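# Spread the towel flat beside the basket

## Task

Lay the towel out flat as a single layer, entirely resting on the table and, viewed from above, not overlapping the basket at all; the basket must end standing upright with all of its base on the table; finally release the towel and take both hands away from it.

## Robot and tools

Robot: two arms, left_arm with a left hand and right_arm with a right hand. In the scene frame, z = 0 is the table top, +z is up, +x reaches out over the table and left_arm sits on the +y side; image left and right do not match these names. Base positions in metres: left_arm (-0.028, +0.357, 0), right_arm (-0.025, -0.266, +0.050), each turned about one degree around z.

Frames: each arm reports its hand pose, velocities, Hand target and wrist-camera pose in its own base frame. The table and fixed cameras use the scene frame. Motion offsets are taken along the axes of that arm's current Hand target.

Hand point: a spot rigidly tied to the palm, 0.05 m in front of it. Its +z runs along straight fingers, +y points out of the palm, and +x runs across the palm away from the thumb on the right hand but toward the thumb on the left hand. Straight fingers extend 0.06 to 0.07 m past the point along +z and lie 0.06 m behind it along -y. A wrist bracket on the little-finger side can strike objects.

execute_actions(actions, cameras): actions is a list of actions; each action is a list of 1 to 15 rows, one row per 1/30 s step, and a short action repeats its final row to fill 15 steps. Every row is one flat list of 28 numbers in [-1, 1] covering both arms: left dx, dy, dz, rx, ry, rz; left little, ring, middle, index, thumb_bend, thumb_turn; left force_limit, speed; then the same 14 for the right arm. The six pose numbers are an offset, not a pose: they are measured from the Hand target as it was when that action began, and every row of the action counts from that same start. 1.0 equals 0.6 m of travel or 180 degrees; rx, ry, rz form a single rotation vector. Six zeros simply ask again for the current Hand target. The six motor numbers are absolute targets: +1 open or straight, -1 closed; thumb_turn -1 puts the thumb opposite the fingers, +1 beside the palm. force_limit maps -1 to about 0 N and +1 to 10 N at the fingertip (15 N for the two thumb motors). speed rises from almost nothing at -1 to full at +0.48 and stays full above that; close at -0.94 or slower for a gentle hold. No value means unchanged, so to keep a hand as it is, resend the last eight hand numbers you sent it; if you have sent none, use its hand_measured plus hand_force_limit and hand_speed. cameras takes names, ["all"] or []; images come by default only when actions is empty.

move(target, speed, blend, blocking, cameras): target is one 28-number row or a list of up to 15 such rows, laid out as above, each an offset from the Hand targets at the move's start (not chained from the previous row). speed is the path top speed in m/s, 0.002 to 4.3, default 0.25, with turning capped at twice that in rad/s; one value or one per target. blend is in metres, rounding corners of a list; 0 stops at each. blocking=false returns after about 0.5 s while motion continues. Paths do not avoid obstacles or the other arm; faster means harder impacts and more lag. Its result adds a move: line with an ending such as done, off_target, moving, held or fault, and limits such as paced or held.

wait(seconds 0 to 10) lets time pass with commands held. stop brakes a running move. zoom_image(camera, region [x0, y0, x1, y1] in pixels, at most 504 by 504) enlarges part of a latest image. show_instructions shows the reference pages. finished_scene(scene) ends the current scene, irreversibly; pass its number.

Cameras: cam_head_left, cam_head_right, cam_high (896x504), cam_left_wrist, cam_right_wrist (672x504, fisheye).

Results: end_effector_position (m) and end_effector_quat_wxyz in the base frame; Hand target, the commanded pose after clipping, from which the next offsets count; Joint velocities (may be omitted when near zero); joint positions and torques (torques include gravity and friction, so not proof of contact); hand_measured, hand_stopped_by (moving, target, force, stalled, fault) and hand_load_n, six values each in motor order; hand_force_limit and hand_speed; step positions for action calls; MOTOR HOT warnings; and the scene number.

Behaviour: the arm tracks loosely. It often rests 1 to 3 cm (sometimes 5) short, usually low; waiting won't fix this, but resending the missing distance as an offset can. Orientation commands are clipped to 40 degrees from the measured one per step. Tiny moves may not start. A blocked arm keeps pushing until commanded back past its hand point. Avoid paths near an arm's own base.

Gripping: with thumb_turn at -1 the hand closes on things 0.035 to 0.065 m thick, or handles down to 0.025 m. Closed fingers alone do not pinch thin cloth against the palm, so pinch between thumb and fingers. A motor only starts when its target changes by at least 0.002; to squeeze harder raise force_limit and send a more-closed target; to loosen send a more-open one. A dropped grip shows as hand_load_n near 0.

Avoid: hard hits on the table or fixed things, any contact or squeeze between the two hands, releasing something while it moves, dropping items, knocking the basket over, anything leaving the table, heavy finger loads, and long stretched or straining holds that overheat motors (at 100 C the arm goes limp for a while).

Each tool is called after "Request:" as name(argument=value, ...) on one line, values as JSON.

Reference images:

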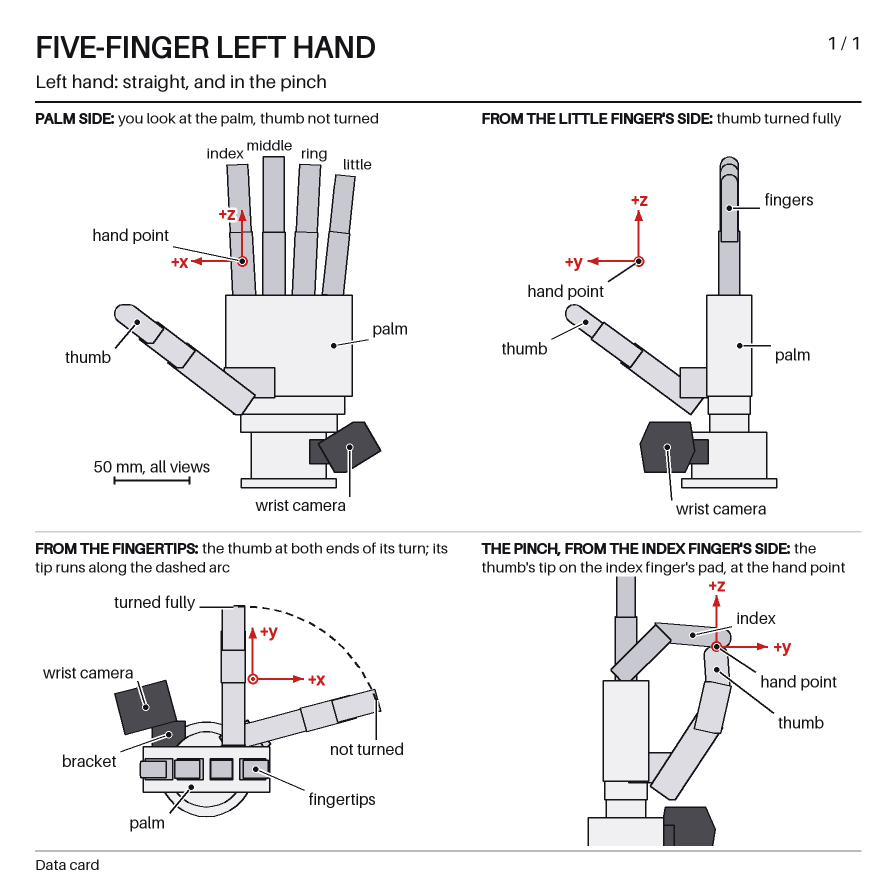

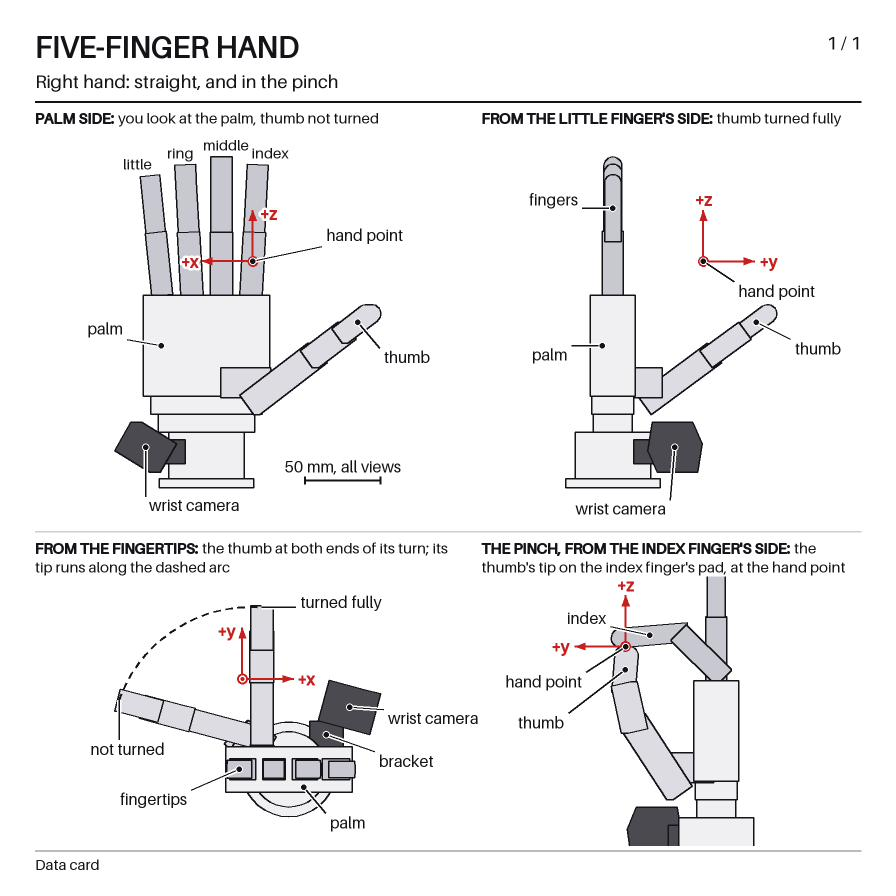

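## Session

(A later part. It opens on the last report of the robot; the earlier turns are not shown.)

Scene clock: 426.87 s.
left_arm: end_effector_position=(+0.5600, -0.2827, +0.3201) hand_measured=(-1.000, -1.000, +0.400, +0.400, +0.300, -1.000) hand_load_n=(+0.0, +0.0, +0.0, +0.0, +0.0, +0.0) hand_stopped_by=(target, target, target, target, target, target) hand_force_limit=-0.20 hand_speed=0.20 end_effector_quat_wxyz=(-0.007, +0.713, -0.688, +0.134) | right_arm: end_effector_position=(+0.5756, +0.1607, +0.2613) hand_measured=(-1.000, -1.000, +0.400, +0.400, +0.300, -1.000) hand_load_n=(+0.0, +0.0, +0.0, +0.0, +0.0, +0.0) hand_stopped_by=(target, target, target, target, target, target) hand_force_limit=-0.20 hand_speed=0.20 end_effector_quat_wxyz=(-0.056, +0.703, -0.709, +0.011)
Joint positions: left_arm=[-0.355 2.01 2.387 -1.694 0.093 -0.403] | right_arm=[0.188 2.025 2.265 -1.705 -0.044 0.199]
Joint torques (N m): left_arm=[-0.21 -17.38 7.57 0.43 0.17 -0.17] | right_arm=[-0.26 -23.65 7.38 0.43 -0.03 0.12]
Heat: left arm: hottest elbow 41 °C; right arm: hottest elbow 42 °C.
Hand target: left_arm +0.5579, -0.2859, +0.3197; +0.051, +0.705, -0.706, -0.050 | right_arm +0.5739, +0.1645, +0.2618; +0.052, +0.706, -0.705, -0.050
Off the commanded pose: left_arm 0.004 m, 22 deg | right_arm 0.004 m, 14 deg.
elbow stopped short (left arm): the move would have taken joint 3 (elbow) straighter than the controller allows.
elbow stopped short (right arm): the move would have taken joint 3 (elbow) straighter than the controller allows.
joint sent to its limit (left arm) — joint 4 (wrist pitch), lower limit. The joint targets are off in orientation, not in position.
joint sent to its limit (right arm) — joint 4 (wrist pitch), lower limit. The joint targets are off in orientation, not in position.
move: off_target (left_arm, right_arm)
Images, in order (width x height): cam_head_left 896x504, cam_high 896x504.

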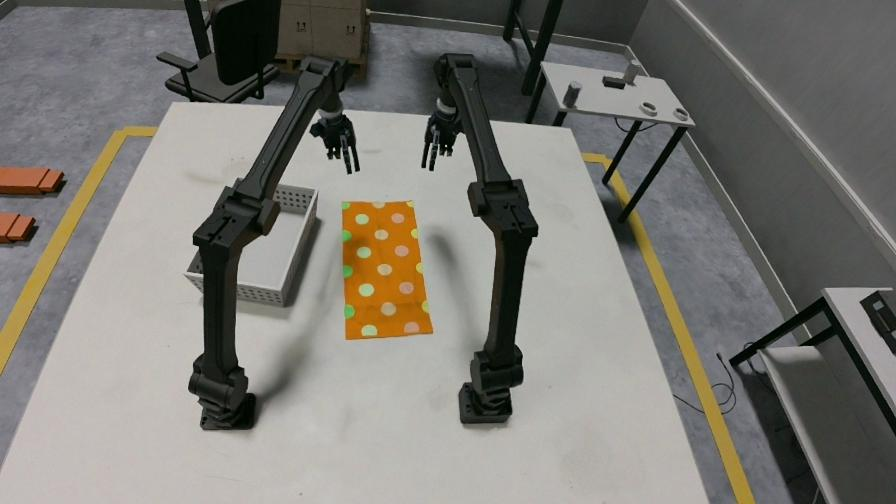

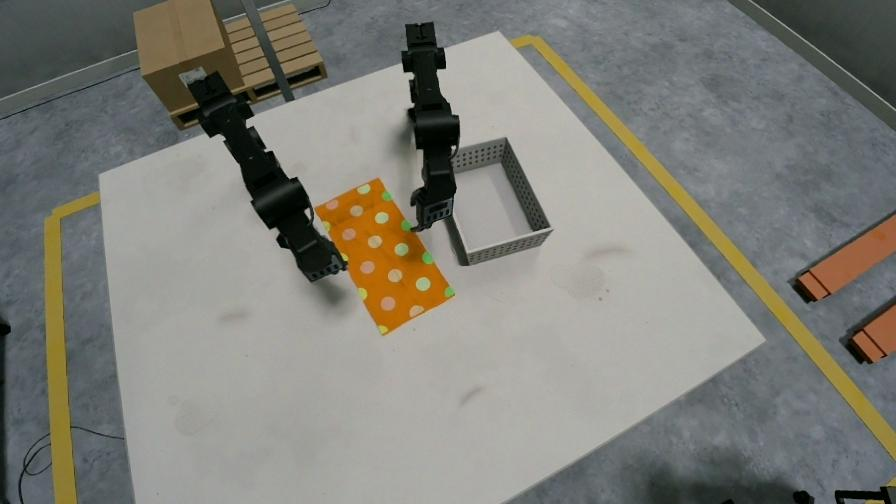

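Request:
move(target=[-0.15, 0.2, -0.05, 0, 0, 0, -1, -1, 0.4, 0.4, 0.3, -1, -0.2, 0.2, -0.08, 0.42, 0.1, 0, 0, 0, -1, -1, 0.4, 0.4, 0.3, -1, -0.2, 0.2], speed=0.3, cameras=["cam_high", "cam_head_left", "cam_right_wrist"])

Scene clock: 434.00 s.
left_arm: end_effector_position=(+0.4455, -0.1995, +0.3660) hand_measured=(-1.000, -1.000, +0.400, +0.400, +0.300, -1.000) hand_load_n=(+0.0, +0.0, +0.0, -0.5, +0.0, +0.0) hand_stopped_by=(target, target, target, target, target, target) hand_force_limit=-0.20 hand_speed=0.20 end_effector_quat_wxyz=(-0.008, +0.718, -0.686, +0.119) | right_arm: end_effector_position=(+0.3175, +0.2131, +0.2341) hand_measured=(-1.000, -1.000, +0.400, +0.400, +0.300, -1.000) hand_load_n=(+0.5, +0.0, +0.0, +0.0, -0.5, +0.0) hand_stopped_by=(target, target, target, target, target, target) hand_force_limit=-0.20 hand_speed=0.20 end_effector_quat_wxyz=(+0.056, +0.712, -0.698, -0.052)
Joint positions: left_arm=[-0.282 1.63 1.972 -1.694 0.096 -0.337] | right_arm=[0.427 1.535 1.479 -1.657 -0.056 0.404]
Joint torques (N m): left_arm=[-0.03 -13.74 7.42 0.44 -0.07 0.17] | right_arm=[-0.79 -16.32 7.12 0.02 0.01 0.12]
Heat: left arm: hottest elbow 40 °C; right arm: hottest elbow 41 °C.
Hand target: left_arm +0.4436, -0.1957, +0.3665; +0.050, +0.705, -0.706, -0.050 | right_arm +0.3159, +0.2123, +0.2383; +0.051, +0.706, -0.705, -0.050
Off the commanded pose: left_arm 0.004 m, 21 deg | right_arm 0.005 m, 1 deg.
joint sent to its limit (left arm) — joint 4 (wrist pitch), lower limit. The joint targets are off in orientation, not in position.
move: off_target (left_arm)
Images, in order (width x height): cam_head_left 896x504, cam_high 896x504, cam_right_wrist 672x504.

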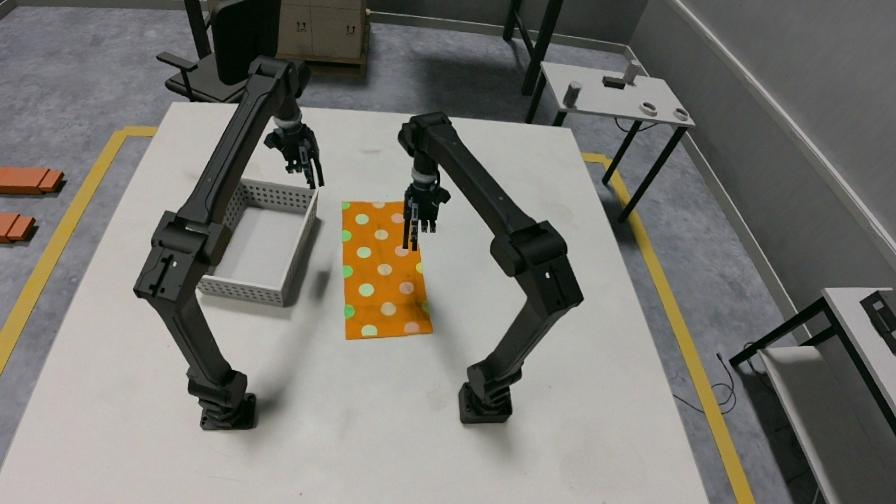

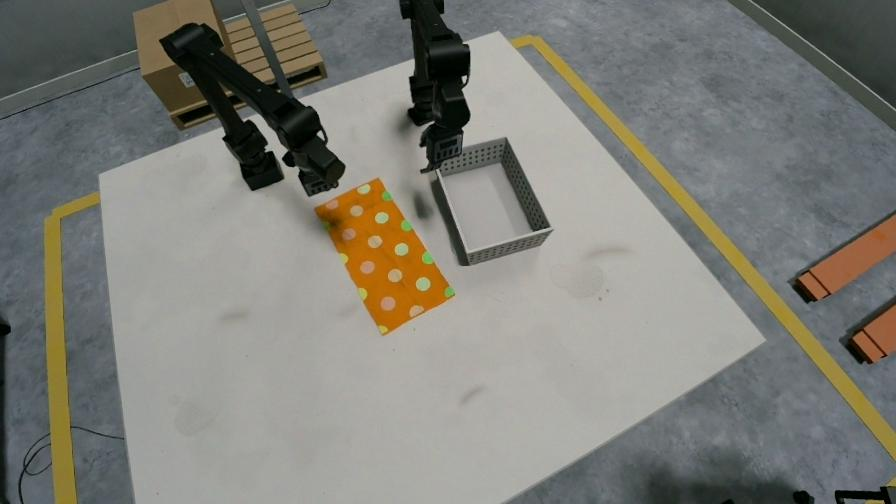

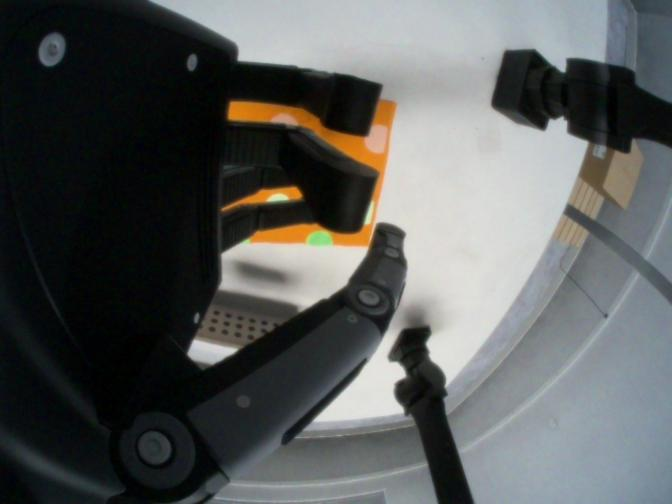

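Request:
move(target=[0, 0, 0, 0, 0, 0, -1, -1, 0.4, 0.4, 0.3, -1, -0.2, 0.2, -0.03, -0.08, 0.17, 0, 0, 0, -1, -1, -1, -1, 1, 1, -0.2, 0.4], speed=0.2, cameras=["cam_head_left", "cam_right_wrist"])

Scene clock: 435.97 s.
left_arm: end_effector_position=(+0.4455, -0.1994, +0.3660) hand_measured=(-1.000, -1.000, +0.400, +0.400, +0.300, -1.000) hand_load_n=(+0.0, +0.0, +0.0, +0.0, +0.0, +0.0) hand_stopped_by=(target, target, target, target, target, target) hand_force_limit=-0.20 hand_speed=0.20 end_effector_quat_wxyz=(-0.008, +0.717, -0.686, +0.119) | right_arm: end_effector_position=(+0.3465, +0.2266, +0.1274) hand_measured=(-1.000, -1.000, -1.000, -1.000, +1.000, +1.000) hand_load_n=(+0.5, +0.0, +0.0, +0.0, +0.0, +0.0) hand_stopped_by=(target, target, target, target, target, target) hand_force_limit=-0.20 hand_speed=0.40 end_effector_quat_wxyz=(+0.061, +0.709, -0.701, -0.053)
Joint positions: left_arm=[-0.282 1.63 1.972 -1.694 0.096 -0.336] | right_arm=[0.427 1.674 1.361 -1.41 -0.056 0.411]
Joint torques (N m): left_arm=[0.03 -13.33 7.35 0.51 -0.09 0.13] | right_arm=[-0.38 -17.9 7.2 0.53 -0.04 0.11]
Heat: left arm: hottest elbow 40 °C; right arm: hottest elbow 41 °C.
Hand target: left_arm +0.4436, -0.1957, +0.3665; +0.050, +0.705, -0.706, -0.050 | right_arm +0.3487, +0.2300, +0.1304; +0.052, +0.706, -0.705, -0.050
Off the commanded pose: left_arm 0.004 m, 21 deg | right_arm 0.005 m, 1 deg.
joint sent to its limit (left arm) — joint 4 (wrist pitch), lower limit. The joint targets are off in orientation, not in position.
move: off_target (left_arm)
Images, in order (width x height): cam_head_left 896x504, cam_right_wrist 672x504.

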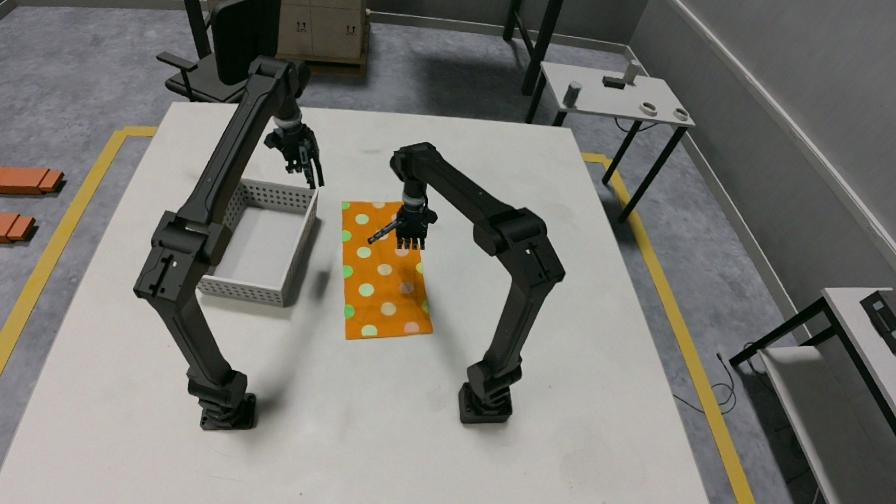

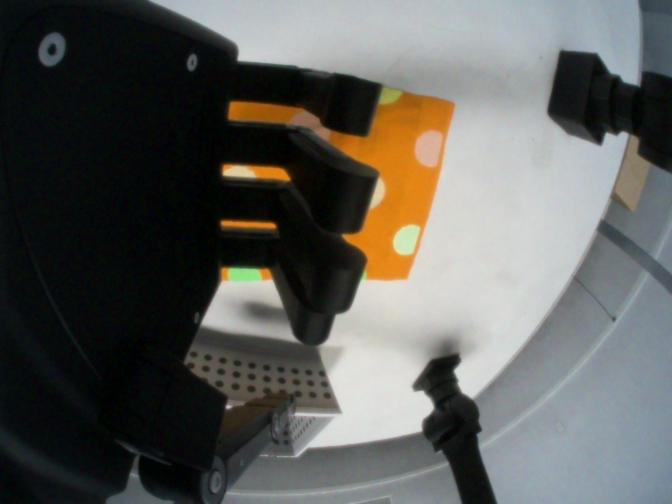

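Request:
move(target=[0, 0, 0, 0, 0, 0, -1, -1, 0.4, 0.4, 0.3, -1, -0.2, 0.2, 0, -0.06, 0.13, 0, 0, 0, -1, -1, -1, -1, 1, 1, -0.2, 0.4], speed=0.2, cameras=["cam_right_wrist"])

Request:
zoom_image(camera="cam_right_wrist", region=[340, 40, 560, 320])

Scene clock: 437.57 s.
left_arm: end_effector_position=(+0.4455, -0.1994, +0.3660) hand_measured=(-1.000, -1.000, +0.400, +0.400, +0.300, -1.000) hand_load_n=(+0.0, +0.0, +0.0, +0.0, +0.0, +0.0) hand_stopped_by=(target, target, target, target, target, target) hand_force_limit=-0.20 hand_speed=0.20 end_effector_quat_wxyz=(-0.008, +0.717, -0.686, +0.119) | right_arm: end_effector_position=(+0.3681, +0.2312, +0.0436) hand_measured=(-1.000, -1.000, -1.000, -1.000, +1.000, +1.000) hand_load_n=(+0.0, +0.0, +0.0, +0.0, +0.0, +0.0) hand_stopped_by=(target, target, target, target, target, target) hand_force_limit=-0.20 hand_speed=0.40 end_effector_quat_wxyz=(+0.062, +0.705, -0.704, -0.054)
Joint positions: left_arm=[-0.282 1.63 1.972 -1.694 0.096 -0.336] | right_arm=[0.416 1.813 1.312 -1.226 -0.056 0.411]
Joint torques (N m): left_arm=[0.03 -13.39 7.27 0.53 -0.05 0.15] | right_arm=[-1.73 -19.78 6.58 0.55 0.1 -0.09]
Heat: left arm: hottest elbow 40 °C; right arm: hottest elbow 41 °C.
Hand target: left_arm +0.4436, -0.1957, +0.3665; +0.050, +0.705, -0.706, -0.050 | right_arm +0.3732, +0.2299, +0.0481; +0.052, +0.706, -0.705, -0.050
Off the commanded pose: left_arm 0.004 m, 21 deg | right_arm 0.007 m, 1 deg.
joint sent to its limit (left arm) — joint 4 (wrist pitch), lower limit. The joint targets are off in orientation, not in position.
move: off_target (left_arm)
Images, in order (width x height): cam_right_wrist 672x504.

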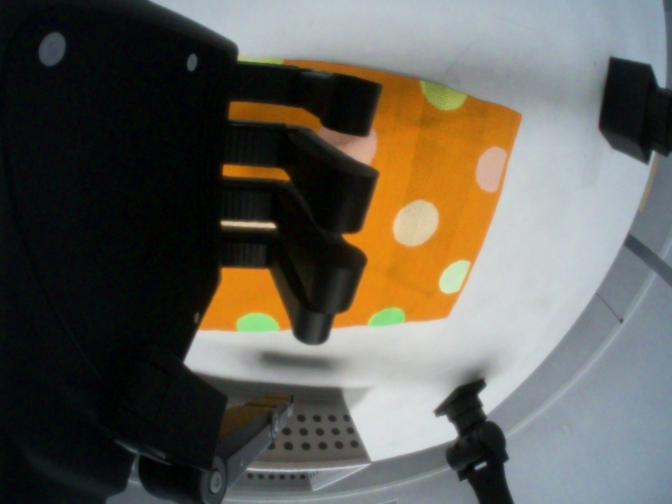

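Scaled by 1.800 from the camera's 672x504 image, which has a finer 960x720 frame.

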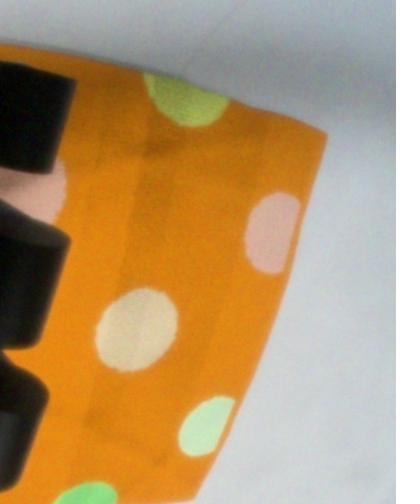

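Request:
zoom_image(camera="cam_right_wrist", region=[400, 60, 540, 150])

Request:
zoom_image(camera="cam_right_wrist", region=[360, 240, 500, 340])

Scaled by 3.600 from the camera's 672x504 image, which has a finer 960x720 frame.

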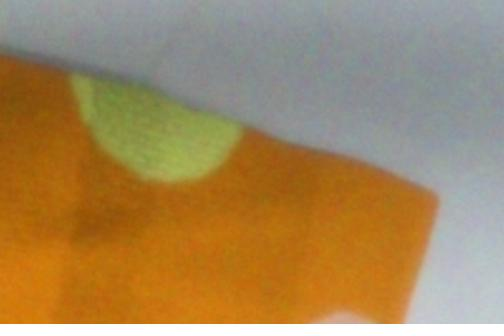

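Scaled by 3.600 from the camera's 672x504 image, which has a finer 960x720 frame.

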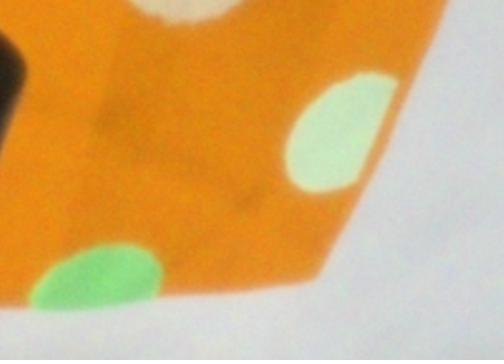

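Request:
move(target=[0, 0, 0, 0, 0, 0, -1, -1, 0.4, 0.4, 0.3, -1, -0.2, 0.2, 0.1, 0, -0.35, 0, 0, 0, -1, -1, -1, -1, 1, 1, -0.2, 0.4], speed=0.3, cameras=["cam_high", "cam_head_left"])

Request:
zoom_image(camera="cam_high", region=[300, 130, 560, 345])

Scene clock: 440.63 s.
left_arm: end_effector_position=(+0.4455, -0.1994, +0.3660) hand_measured=(-1.000, -1.000, +0.400, +0.400, +0.300, -1.000) hand_load_n=(+0.0, +0.0, +0.0, +0.0, +0.0, +0.0) hand_stopped_by=(target, target, target, target, target, target) hand_force_limit=-0.20 hand_speed=0.20 end_effector_quat_wxyz=(-0.008, +0.717, -0.686, +0.119) | right_arm: end_effector_position=(+0.3953, +0.1695, +0.2386) hand_measured=(-1.000, -1.000, -1.000, -1.000, +1.000, +1.000) hand_load_n=(+0.0, +0.0, +0.0, +0.0, +0.0, +0.0) hand_stopped_by=(target, target, target, target, target, target) hand_force_limit=-0.20 hand_speed=0.40 end_effector_quat_wxyz=(+0.052, +0.699, -0.711, -0.051)
Joint positions: left_arm=[-0.282 1.63 1.972 -1.694 0.096 -0.336] | right_arm=[0.279 1.679 1.667 -1.7 -0.041 0.292]
Joint torques (N m): left_arm=[0.15 -12.81 7.28 0.59 -0.03 0.2] | right_arm=[-0.97 -18.67 11.29 -0.28 0.01 -0.18]
Heat: left arm: hottest elbow 40 °C; right arm: hottest elbow 41 °C.
Hand target: left_arm +0.4436, -0.1957, +0.3665; +0.050, +0.705, -0.706, -0.050 | right_arm +0.4033, +0.1703, +0.2562; +0.051, +0.706, -0.705, -0.050
Off the commanded pose: left_arm 0.004 m, 21 deg | right_arm 0.019 m, 1 deg.
joint sent to its limit (left arm) — joint 4 (wrist pitch), lower limit. The joint targets are off in orientation, not in position.
joint sent to its limit (right arm) — joint 4 (wrist pitch), lower limit. The joint targets still meet the commanded pose.
move: off_target (left_arm, right_arm)
Images, in order (width x height): cam_head_left 896x504, cam_high 896x504.

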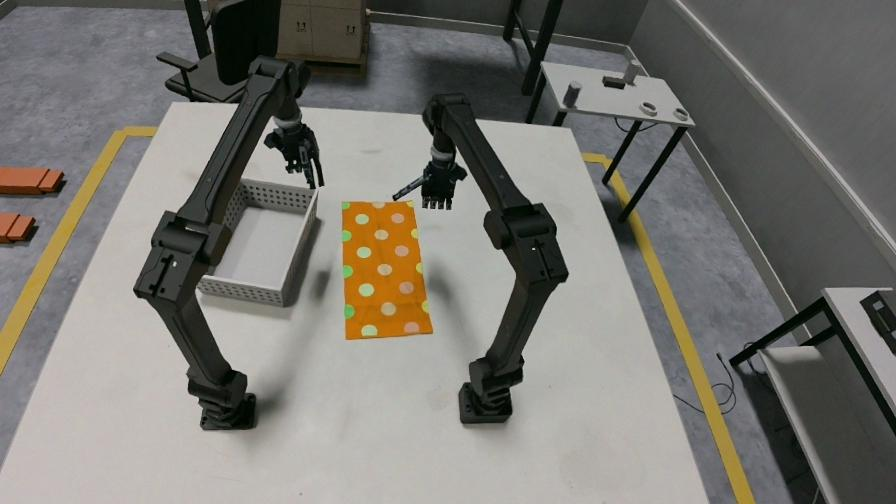

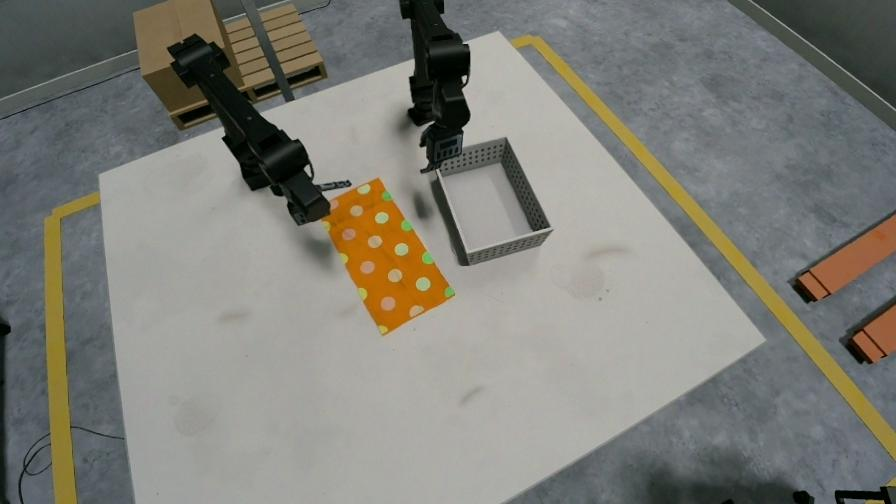

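Scaled by 1.938 from the camera's 896x504 image, which has a finer 1280x720 frame.

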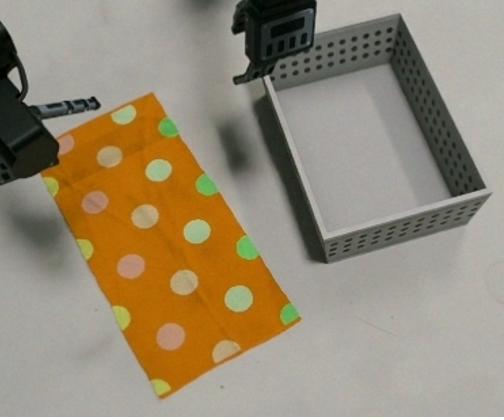

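Request:
move(target=[0, 0, -0.1, 0, 0, 0, -1, -1, 0.4, 0.4, 0.3, -1, -0.2, 0.2, 0.25, 0.1, -0.1, 0, 0, 0, -1, -1, -1, -1, 1, 1, -0.2, 0.4], speed=0.3, cameras=["cam_high"])

Request:
finished_scene(scene=1)

Scene clock: 442.67 s.
left_arm: end_effector_position=(+0.4506, -0.1985, +0.4046) hand_measured=(-1.000, -1.000, +0.400, +0.400, +0.300, -1.000) hand_load_n=(+0.0, +0.0, +0.0, +0.0, +0.0, +0.0) hand_stopped_by=(target, target, target, target, target, target) hand_force_limit=-0.20 hand_speed=0.20 end_effector_quat_wxyz=(-0.024, +0.714, -0.681, +0.163) | right_arm: end_effector_position=(+0.3550, +0.0192, +0.3271) hand_measured=(-1.000, -1.000, -1.000, -1.000, +1.000, +1.000) hand_load_n=(+0.0, +0.0, +0.0, +0.0, +0.0, +0.0) hand_stopped_by=(target, target, target, target, target, target) hand_force_limit=-0.20 hand_speed=0.40 end_effector_quat_wxyz=(-0.038, +0.697, -0.716, +0.027)
Joint positions: left_arm=[-0.271 1.611 2.048 -1.694 0.11 -0.336] | right_arm=[-0.039 1.381 1.603 -1.7 -0.017 -0.012]
Joint torques (N m): left_arm=[0.15 -13.33 10.39 0.66 0.21 0] | right_arm=[-0.03 -11.75 7.31 0.21 0.21 -0.19]
Heat: left arm: hottest elbow 39 °C; right arm: hottest elbow 40 °C.
Hand target: left_arm +0.4522, -0.1956, +0.4258; +0.050, +0.705, -0.706, -0.050 | right_arm +0.3527, +0.0205, +0.3244; +0.052, +0.706, -0.705, -0.050
Off the commanded pose: left_arm 0.022 m, 26 deg | right_arm 0.004 m, 14 deg.
joint sent to its limit (left arm) — joint 4 (wrist pitch), lower limit. The joint targets are off in orientation, not in position.
joint sent to its limit (right arm) — joint 4 (wrist pitch), lower limit. The joint targets are off in orientation, not in position.
move: off_target (left_arm, right_arm)
Images, in order (width x height): cam_high 896x504.

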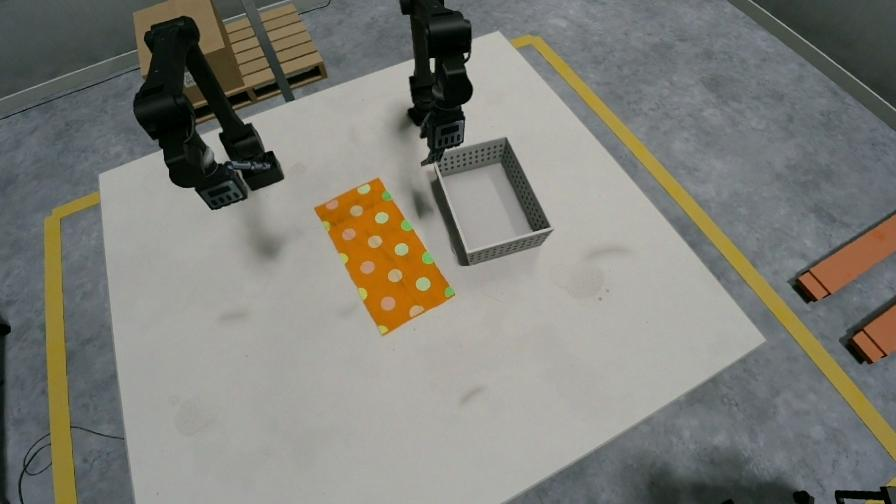

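The scene is finished: the task was done.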